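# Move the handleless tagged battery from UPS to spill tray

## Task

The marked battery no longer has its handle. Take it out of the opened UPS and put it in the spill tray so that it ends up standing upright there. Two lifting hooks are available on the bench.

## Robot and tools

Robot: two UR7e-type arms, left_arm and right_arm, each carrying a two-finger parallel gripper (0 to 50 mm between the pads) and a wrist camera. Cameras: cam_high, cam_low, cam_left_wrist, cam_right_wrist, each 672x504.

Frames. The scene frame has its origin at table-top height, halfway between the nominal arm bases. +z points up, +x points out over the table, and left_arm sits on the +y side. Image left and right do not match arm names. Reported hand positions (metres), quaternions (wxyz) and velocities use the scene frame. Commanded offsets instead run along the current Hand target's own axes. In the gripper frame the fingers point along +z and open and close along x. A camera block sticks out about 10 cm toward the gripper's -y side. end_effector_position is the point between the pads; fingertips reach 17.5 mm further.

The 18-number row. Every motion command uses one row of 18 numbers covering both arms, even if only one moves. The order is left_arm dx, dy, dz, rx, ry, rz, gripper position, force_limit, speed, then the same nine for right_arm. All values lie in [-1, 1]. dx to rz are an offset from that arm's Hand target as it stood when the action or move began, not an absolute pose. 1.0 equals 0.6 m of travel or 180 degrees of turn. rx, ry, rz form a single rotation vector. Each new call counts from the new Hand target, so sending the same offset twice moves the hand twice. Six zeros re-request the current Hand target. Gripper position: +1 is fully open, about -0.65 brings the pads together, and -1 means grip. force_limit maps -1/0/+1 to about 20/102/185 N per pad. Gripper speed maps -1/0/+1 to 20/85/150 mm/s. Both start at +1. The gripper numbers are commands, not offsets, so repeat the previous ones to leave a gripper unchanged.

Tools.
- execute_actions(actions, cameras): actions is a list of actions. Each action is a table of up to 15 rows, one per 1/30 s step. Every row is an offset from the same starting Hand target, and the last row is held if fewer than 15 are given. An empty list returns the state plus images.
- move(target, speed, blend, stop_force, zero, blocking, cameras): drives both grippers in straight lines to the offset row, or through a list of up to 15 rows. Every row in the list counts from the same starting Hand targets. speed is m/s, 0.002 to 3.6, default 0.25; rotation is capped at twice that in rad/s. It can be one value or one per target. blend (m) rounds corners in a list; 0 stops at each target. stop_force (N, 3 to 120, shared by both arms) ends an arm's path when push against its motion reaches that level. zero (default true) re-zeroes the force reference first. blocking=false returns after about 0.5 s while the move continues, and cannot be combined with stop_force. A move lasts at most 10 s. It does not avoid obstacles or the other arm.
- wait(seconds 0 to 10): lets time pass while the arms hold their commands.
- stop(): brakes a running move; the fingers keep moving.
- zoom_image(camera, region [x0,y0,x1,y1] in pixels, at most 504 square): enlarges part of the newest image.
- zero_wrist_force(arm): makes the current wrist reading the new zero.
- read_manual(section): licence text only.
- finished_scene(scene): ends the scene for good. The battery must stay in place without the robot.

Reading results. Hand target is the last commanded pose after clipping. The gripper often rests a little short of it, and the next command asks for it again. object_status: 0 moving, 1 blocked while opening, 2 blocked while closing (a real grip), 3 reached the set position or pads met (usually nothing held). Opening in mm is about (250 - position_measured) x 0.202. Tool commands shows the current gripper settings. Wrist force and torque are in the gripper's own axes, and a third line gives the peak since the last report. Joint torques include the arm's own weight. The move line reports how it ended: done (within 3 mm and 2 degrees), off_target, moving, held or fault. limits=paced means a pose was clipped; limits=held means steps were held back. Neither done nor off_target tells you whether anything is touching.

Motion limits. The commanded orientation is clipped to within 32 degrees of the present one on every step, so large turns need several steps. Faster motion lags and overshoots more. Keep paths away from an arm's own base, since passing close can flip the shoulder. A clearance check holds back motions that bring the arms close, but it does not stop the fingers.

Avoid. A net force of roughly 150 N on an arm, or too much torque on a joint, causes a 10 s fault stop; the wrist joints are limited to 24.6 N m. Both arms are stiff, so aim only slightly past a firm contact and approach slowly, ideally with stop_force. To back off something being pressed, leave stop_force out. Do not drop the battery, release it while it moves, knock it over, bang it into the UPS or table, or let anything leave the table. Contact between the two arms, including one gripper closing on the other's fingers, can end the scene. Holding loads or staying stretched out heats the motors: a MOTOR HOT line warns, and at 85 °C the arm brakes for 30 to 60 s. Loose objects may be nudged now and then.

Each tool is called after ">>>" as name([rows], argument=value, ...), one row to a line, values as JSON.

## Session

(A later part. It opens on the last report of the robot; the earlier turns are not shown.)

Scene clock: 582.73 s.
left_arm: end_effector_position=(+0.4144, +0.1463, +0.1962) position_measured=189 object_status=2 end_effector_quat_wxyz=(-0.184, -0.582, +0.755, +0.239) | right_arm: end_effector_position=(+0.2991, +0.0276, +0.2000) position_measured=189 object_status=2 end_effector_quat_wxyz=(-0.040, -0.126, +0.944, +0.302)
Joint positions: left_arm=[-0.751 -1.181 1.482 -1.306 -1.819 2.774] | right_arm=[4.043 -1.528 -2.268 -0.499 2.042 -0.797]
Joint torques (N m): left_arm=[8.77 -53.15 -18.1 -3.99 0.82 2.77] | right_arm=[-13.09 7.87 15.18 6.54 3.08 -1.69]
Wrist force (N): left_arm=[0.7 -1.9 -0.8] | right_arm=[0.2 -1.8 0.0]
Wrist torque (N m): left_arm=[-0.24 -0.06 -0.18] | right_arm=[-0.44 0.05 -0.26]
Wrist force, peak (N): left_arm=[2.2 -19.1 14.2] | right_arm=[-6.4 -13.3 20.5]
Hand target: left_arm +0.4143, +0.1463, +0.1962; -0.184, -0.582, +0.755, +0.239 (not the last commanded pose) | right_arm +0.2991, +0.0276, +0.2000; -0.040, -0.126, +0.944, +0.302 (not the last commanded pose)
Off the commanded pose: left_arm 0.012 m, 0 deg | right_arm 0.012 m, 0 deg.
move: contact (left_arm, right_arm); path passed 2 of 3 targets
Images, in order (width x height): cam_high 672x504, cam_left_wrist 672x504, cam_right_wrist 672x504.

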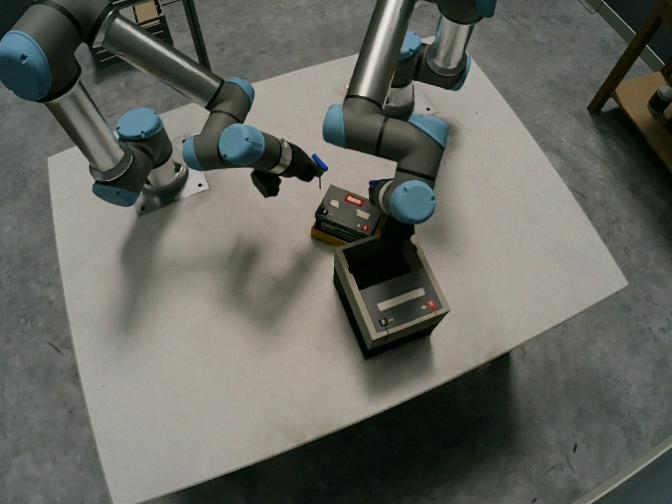

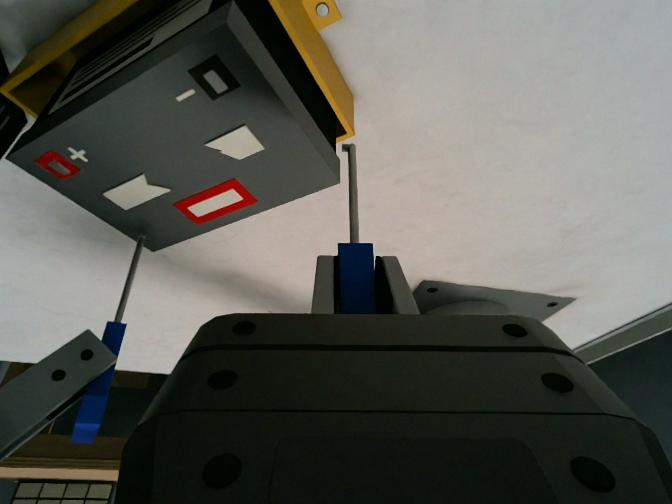

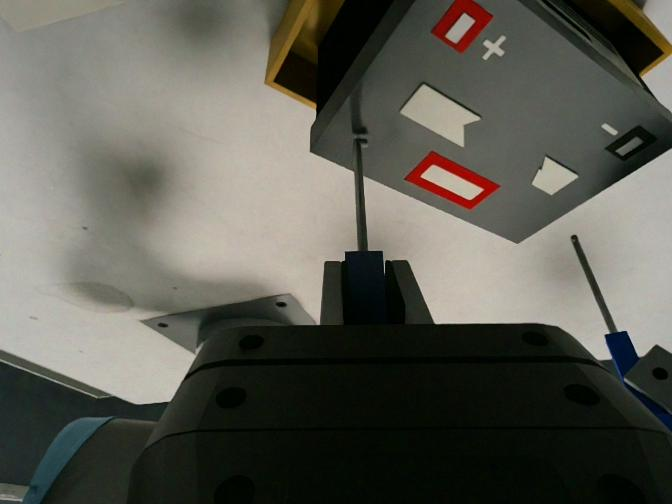

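>>> move(target=[0,0.0096,-0.0136,0,0,0,-1,0,-0.5,0,0.0096,-0.0136,0,0,0,-1,0,-0.5], speed=0.02, stop_force=3)

>>> move(target=[0,0.12,-0.171,0,0,0,-1,0,-0.5,0,0.12,-0.171,0,0,0,-1,0,-0.5], speed=0.1, stop_force=10, cameras=["all"])

Scene clock: 603.97 s.
left_arm: end_effector_position=(+0.4143, +0.1463, +0.2062) position_measured=189 object_status=2 end_effector_quat_wxyz=(-0.184, -0.582, +0.755, +0.239) | right_arm: end_effector_position=(+0.2991, +0.0275, +0.2100) position_measured=189 object_status=2 end_effector_quat_wxyz=(-0.040, -0.126, +0.944, +0.302)
Joint positions: left_arm=[-0.751 -1.188 1.466 -1.282 -1.819 2.774] | right_arm=[4.043 -1.51 -2.253 -0.532 2.042 -0.797]
Joint torques (N m): left_arm=[4.57 -33.55 -10.78 -4.07 0.08 1.85] | right_arm=[-12.71 7.66 15.65 6.48 2.93 -1.39]
Wrist force (N): left_arm=[0.7 -1.7 -0.7] | right_arm=[0.0 -1.8 -0.1]
Wrist torque (N m): left_arm=[-0.22 -0.06 -0.19] | right_arm=[-0.43 0.08 -0.26]
Wrist force, peak (N): left_arm=[0.9 -2.2 -0.9] | right_arm=[0.1 -2.4 0.5]
Hand target: left_arm +0.4143, +0.1463, +0.2062; -0.184, -0.582, +0.755, +0.239 | right_arm +0.2991, +0.0275, +0.2100; -0.040, -0.126, +0.944, +0.302
Off the commanded pose: left_arm 0.000 m, 0 deg | right_arm 0.000 m, 0 deg.
move: done

Scene clock: 606.03 s.
left_arm: end_effector_position=(+0.4145, +0.1463, +0.3315) position_measured=189 object_status=2 end_effector_quat_wxyz=(-0.184, -0.582, +0.755, +0.239) | right_arm: end_effector_position=(+0.2994, +0.0267, +0.3353) position_measured=189 object_status=2 end_effector_quat_wxyz=(-0.040, -0.126, +0.944, +0.302)
Joint positions: left_arm=[-0.751 -1.225 1.194 -0.973 -1.819 2.774] | right_arm=[4.041 -1.362 -2.023 -0.911 2.043 -0.799]
Joint torques (N m): left_arm=[6.47 -33.32 -21.23 0.82 0.49 2.83] | right_arm=[-10.62 4.92 34.21 1.39 2.43 0.04]
Wrist force (N): left_arm=[0.7 -1.8 -0.5] | right_arm=[0.1 -2.0 0.1]
Wrist torque (N m): left_arm=[-0.24 -0.05 -0.20] | right_arm=[-0.47 0.07 -0.22]
Wrist force, peak (N): left_arm=[0.9 -4.1 1.5] | right_arm=[0.0 -3.1 1.4]
Hand target: left_arm +0.4145, +0.1463, +0.3315; -0.184, -0.582, +0.755, +0.239 | right_arm +0.2994, +0.0267, +0.3353; -0.040, -0.126, +0.944, +0.302
Off the commanded pose: left_arm 0.000 m, 0 deg | right_arm 0.000 m, 0 deg.
move: done

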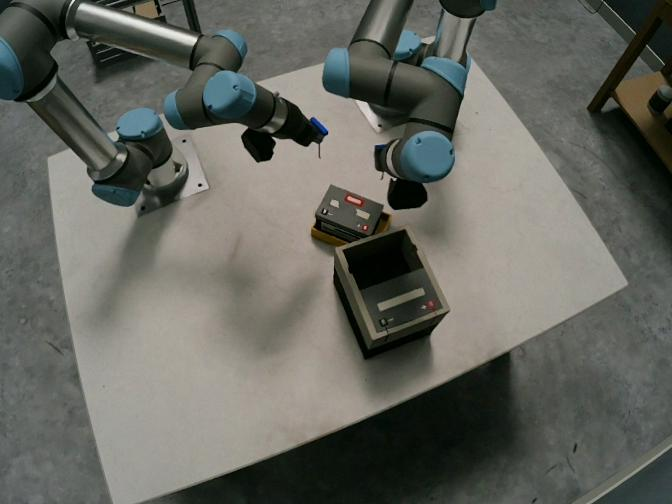

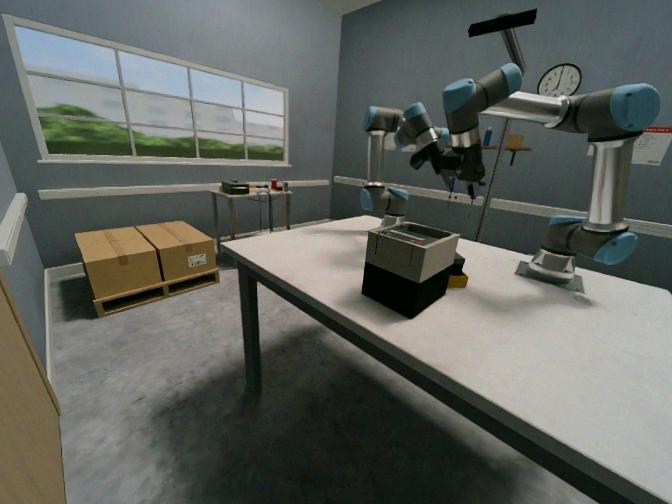

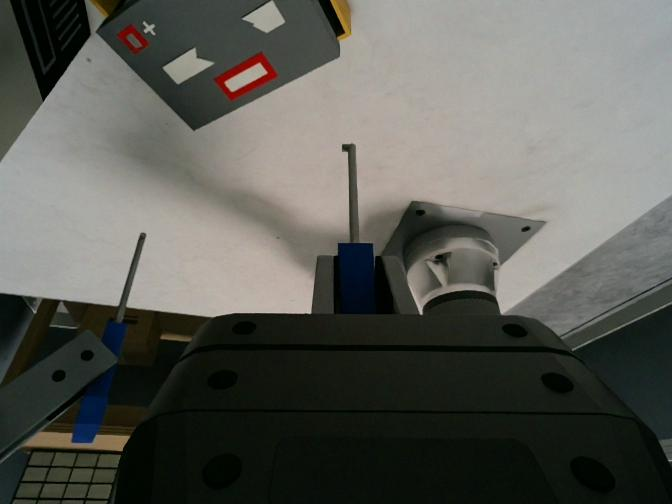

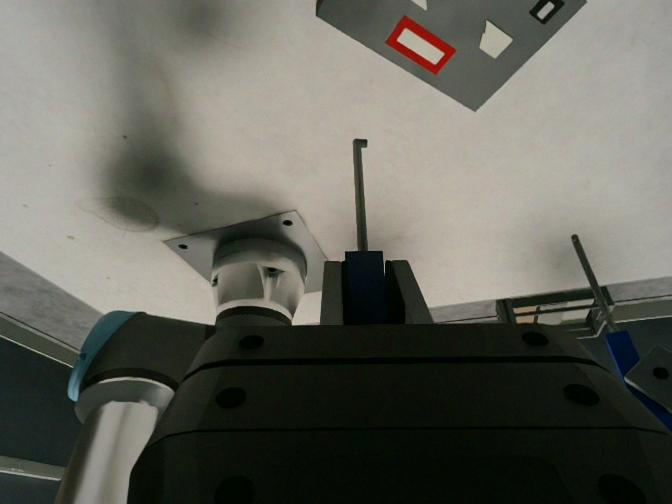

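>>> move(target=[0,-0.177,-0.124,0,0,0,-1,0,-0.5,0,-0.15,-0.105,0,0,0,-1,0,-0.5], speed=0.2, cameras=["all"])

>>> zoom_image(camera="cam_high", region=[290, 160, 420, 260])

>>> zoom_image(camera="cam_low", region=[420, 220, 500, 300])

Scene clock: 615.10 s.
left_arm: end_effector_position=(+0.5398, +0.1132, +0.3313) position_measured=189 object_status=2 end_effector_quat_wxyz=(-0.184, -0.582, +0.755, +0.239) | right_arm: end_effector_position=(+0.3282, -0.0792, +0.3346) position_measured=189 object_status=2 end_effector_quat_wxyz=(-0.040, -0.126, +0.944, +0.302)
Joint positions: left_arm=[-0.676 -0.831 0.575 -0.734 -1.778 2.838] | right_arm=[3.788 -1.284 -2.049 -1.099 2.13 -1.073]
Joint torques (N m): left_arm=[-7.06 -48.35 -38.27 -1.2 -1.46 -3.06] | right_arm=[-11.05 1.58 21.39 2.96 -0.72 -1.72]
Wrist force (N): left_arm=[0.9 -1.8 -1.1] | right_arm=[0.0 -1.9 0.0]
Wrist torque (N m): left_arm=[-0.22 -0.08 -0.32] | right_arm=[-0.45 0.09 -0.30]
Wrist force, peak (N): left_arm=[0.9 -4.6 -2.1] | right_arm=[0.3 -4.3 -1.5]
Hand target: left_arm +0.5398, +0.1132, +0.3313; -0.184, -0.582, +0.755, +0.239 | right_arm +0.3282, -0.0793, +0.3345; -0.040, -0.126, +0.944, +0.302
Off the commanded pose: left_arm 0.000 m, 0 deg | right_arm 0.000 m, 0 deg.
move: done

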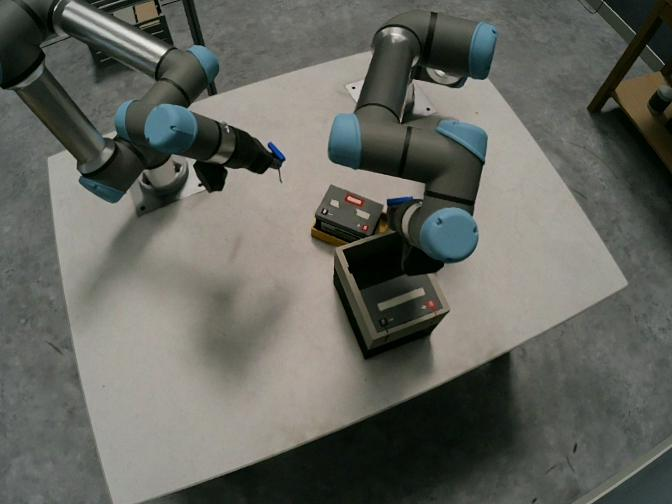

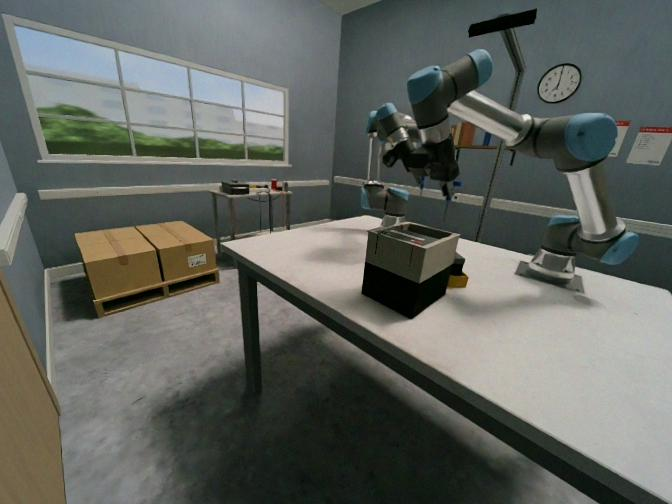

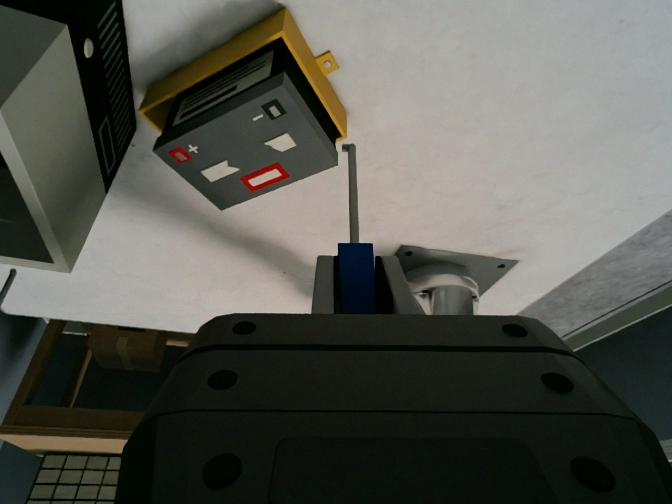

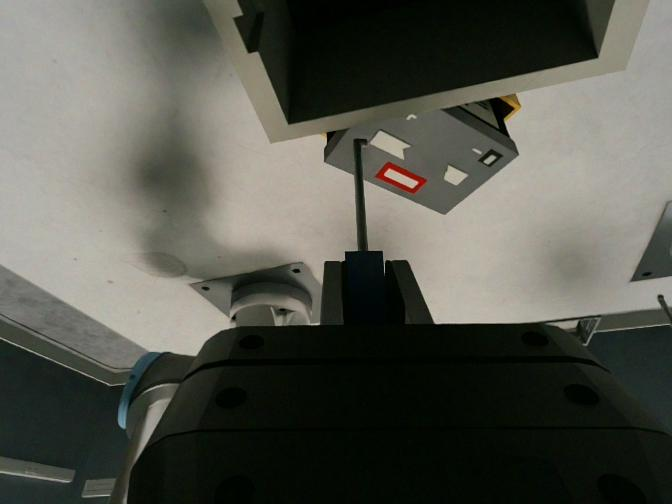

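Scaled by 3.877 from the camera's 672x504 image, which has a finer 960x720 frame.

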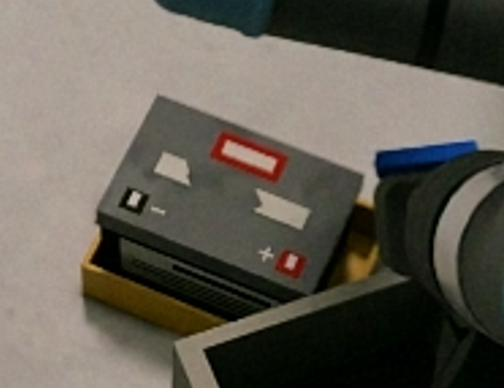

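Scaled by 6.300 from the camera's 672x504 image, which has a finer 960x720 frame.

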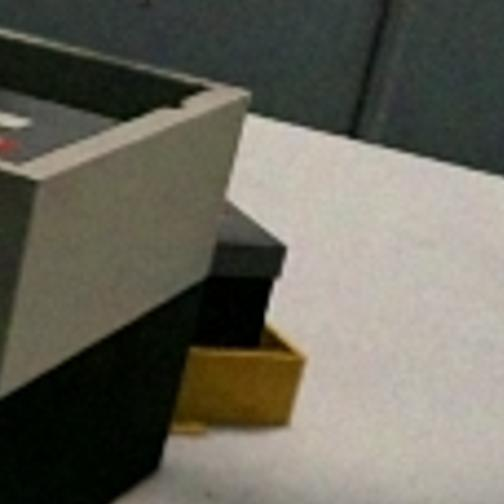

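>>> move([
  [-0.122,0.0285,0.02,0,0.2,-0.2854,-1,0,-0.5,-0.0729,-0.0989,-0.0252,0,0.0539,-0.0769,-1,0,-0.5],
  [-0.243,0.057,0.04,0,0.4,-0.5709,-1,0,-0.5,-0.1459,-0.1978,-0.0505,0,0.1078,-0.1538,-1,0,-0.5],
  [-0.365,0.0856,0.06,0,0.6,-0.8563,-1,0,-0.5,-0.2188,-0.2967,-0.0757,0,0.1617,-0.2307,-1,0,-0.5],
], speed=0.5, blend=0.01, cameras=["cam_high"])

Scene clock: 651.50 s.
left_arm: end_effector_position=(+0.5351, +0.3409, +0.3313) position_measured=189 object_status=2 end_effector_quat_wxyz=(+0.224, +0.712, +0.634, +0.200) | right_arm: end_effector_position=(+0.5000, -0.2102, +0.2682) position_measured=189 object_status=2 end_effector_quat_wxyz=(-0.163, -0.519, +0.799, +0.256)
Joint positions: left_arm=[-0.518 -1.784 2.072 -2.439 -1.373 -0.292] | right_arm=[3.436 -1.922 -1.37 -1.895 1.979 -2.493]
Joint torques (N m): left_arm=[4.32 -7.85 -41.03 -6.22 2.25 -2.64] | right_arm=[10.74 48.78 20.14 4.39 3.11 0.63]
Wrist force (N): left_arm=[0.9 -1.8 -0.7] | right_arm=[-0.1 -1.8 -0.1]
Wrist torque (N m): left_arm=[-0.23 -0.09 -0.32] | right_arm=[-0.45 0.10 -0.31]
Wrist force, peak (N): left_arm=[2.6 -1.9 -1.1] | right_arm=[0.1 -2.6 -0.3]
Hand target: left_arm +0.5351, +0.3409, +0.3313; +0.224, +0.712, +0.635, +0.200 | right_arm +0.4999, -0.2101, +0.2683; -0.163, -0.519, +0.799, +0.256
Off the commanded pose: left_arm 0.000 m, 0 deg | right_arm 0.000 m, 0 deg.
move: done
Images, in order (width x height): cam_high 672x504.

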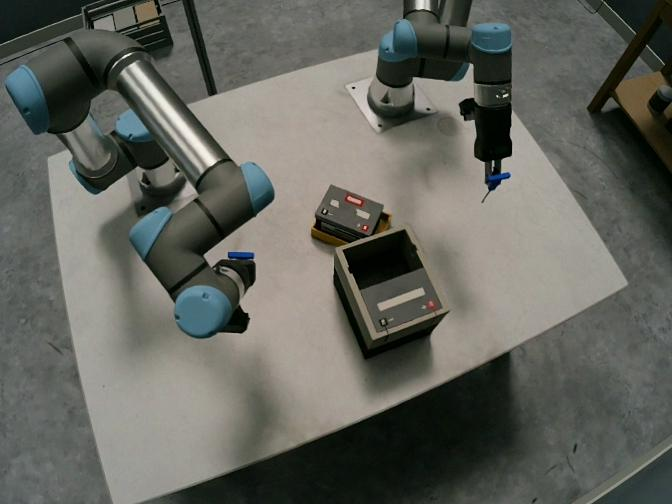

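>>> move([
  [0,-0.1722,0.2457,0.5,0,0,-1,0,-0.5,0,0,0,0.5,0,0,-1,0,-0.5],
  [0,-0.2889,0.4122,0.5,0,0,-1,0,-0.5,0,-0.2286,0.3263,0.5,0,0,-1,0,-0.5],
], speed=[0.6,0.2], cameras=["cam_high"])

>>> move(target=[0,0.0191,0.0134,0,0,0,-1,0,-0.5,0,0.0191,0.0134,0,0,0,-1,0,-0.5], speed=0.01, stop_force=5)

>>> move([
  [0,0,0,0,0,0,1,0,-0.5,0,0,0,0,0,0,1,0,-0.5],
  [0,0,-0.18,0,0,0,1,0,-0.5,0,0,-0.18,0,0,0,1,0,-0.5],
], speed=0.2, cameras=["cam_high"])

Scene clock: 664.43 s.
left_arm: end_effector_position=(+0.5345, +0.3409, +0.0293) position_measured=189 object_status=2 end_effector_quat_wxyz=(-0.345, +0.662, +0.590, -0.308) | right_arm: end_effector_position=(+0.4994, -0.2084, +0.0293) position_measured=189 object_status=2 end_effector_quat_wxyz=(+0.252, -0.482, +0.746, -0.384)
Joint positions: left_arm=[-0.348 -0.654 1.144 -1.107 -1.719 -0.104] | right_arm=[4.108 -2.114 -2.508 0.121 0.632 -1.824]
Joint torques (N m): left_arm=[-6.42 -67.15 -34.82 1.51 -0.85 -3.03] | right_arm=[-11.87 16.18 -1.3 5.49 -3.56 1.9]
Wrist force (N): left_arm=[0.5 1.5 1.0] | right_arm=[-1.1 2.0 0.0]
Wrist torque (N m): left_arm=[0.20 0.01 0.18] | right_arm=[0.48 0.35 0.32]
Wrist force, peak (N): left_arm=[0.6 4.3 1.2] | right_arm=[-1.2 4.9 1.8]
Hand target: left_arm +0.5346, +0.3409, +0.0293; -0.345, +0.662, +0.590, -0.308 | right_arm +0.4994, -0.2084, +0.0292; +0.252, -0.482, +0.746, -0.384
Off the commanded pose: left_arm 0.000 m, 0 deg | right_arm 0.000 m, 0 deg.
move: done
Images, in order (width x height): cam_high 672x504.

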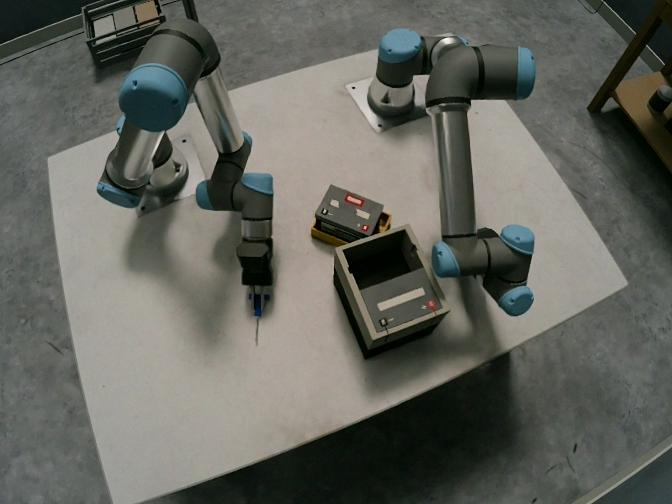

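Scene clock: 666.40 s.
left_arm: end_effector_position=(+0.5346, +0.3409, +0.0214) position_measured=189 object_status=2 end_effector_quat_wxyz=(-0.345, +0.662, +0.590, -0.308) | right_arm: end_effector_position=(+0.4994, -0.2084, +0.0201) position_measured=189 object_status=2 end_effector_quat_wxyz=(+0.252, -0.482, +0.746, -0.384)
Joint positions: left_arm=[-0.348 -0.644 1.148 -1.121 -1.719 -0.104] | right_arm=[4.108 -2.151 -2.505 0.155 0.632 -1.824]
Joint torques (N m): left_arm=[-6.1 -67.84 -34.29 2.21 -0.87 -2.89] | right_arm=[0.92 38.28 -1.46 3.78 0.11 1.4]
Wrist force (N): left_arm=[0.9 -2.9 -0.5] | right_arm=[-1.2 1.2 -0.2]
Wrist torque (N m): left_arm=[-0.09 -0.02 0.19] | right_arm=[0.51 0.35 0.29]
Wrist force, peak (N): left_arm=[1.2 -7.9 0.0] | right_arm=[7.7 -8.1 -30.3]
Hand target: left_arm +0.5346, +0.3409, +0.0214; -0.345, +0.662, +0.590, -0.308 (not the last commanded pose) | right_arm +0.4994, -0.2084, +0.0201; +0.252, -0.482, +0.746, -0.384 (not the last commanded pose)
Off the commanded pose: left_arm 0.006 m, 0 deg | right_arm 0.005 m, 0 deg.
move: contact (left_arm, right_arm)

Scene clock: 668.47 s.
left_arm: end_effector_position=(+0.6225, +0.3308, +0.0832) position_measured=3 object_status=3 end_effector_quat_wxyz=(-0.345, +0.662, +0.590, -0.308) | right_arm: end_effector_position=(+0.4188, -0.1728, +0.0824) position_measured=3 object_status=3 end_effector_quat_wxyz=(+0.252, -0.482, +0.746, -0.384) end_effector_velocity=(+0.000, -0.001, +0.000) end_effector_angular_velocity=(-0.005, +0.001, -0.001)
Joint positions: left_arm=[-0.329 -0.439 0.575 -0.751 -1.703 -0.093] | right_arm=[4.372 -1.706 -2.588 -0.576 0.625 -1.371]
Joint velocities: left_arm=[within noise] | right_arm=[0 0.001 0 -0.007 -0.001 0.001]
Joint torques (N m): left_arm=[-7.14 -59.89 -38.09 2.45 -1.35 -0.05] | right_arm=[6.48 27.73 8.53 0.11 -4.28 1.73]
Wrist force (N): left_arm=[0.4 0.9 0.1] | right_arm=[-1.6 1.6 -0.2]
Wrist torque (N m): left_arm=[0.16 0.02 0.11] | right_arm=[0.47 0.40 0.37]
Wrist force, peak (N): left_arm=[0.6 1.0 3.7] | right_arm=[-1.2 1.6 -3.0]
Hand target: left_arm +0.6225, +0.3308, +0.0832; -0.345, +0.662, +0.590, -0.308 | right_arm +0.4188, -0.1728, +0.0825; +0.252, -0.482, +0.746, -0.384
Off the commanded pose: left_arm 0.000 m, 0 deg | right_arm 0.000 m, 0 deg.
move: done
Images, in order (width x height): cam_high 672x504.

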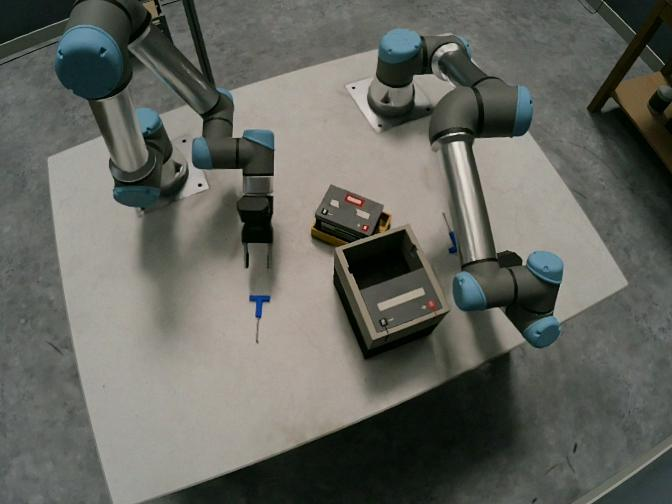

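>>> finished_scene(scene=2)

The scene is finished: the task was done.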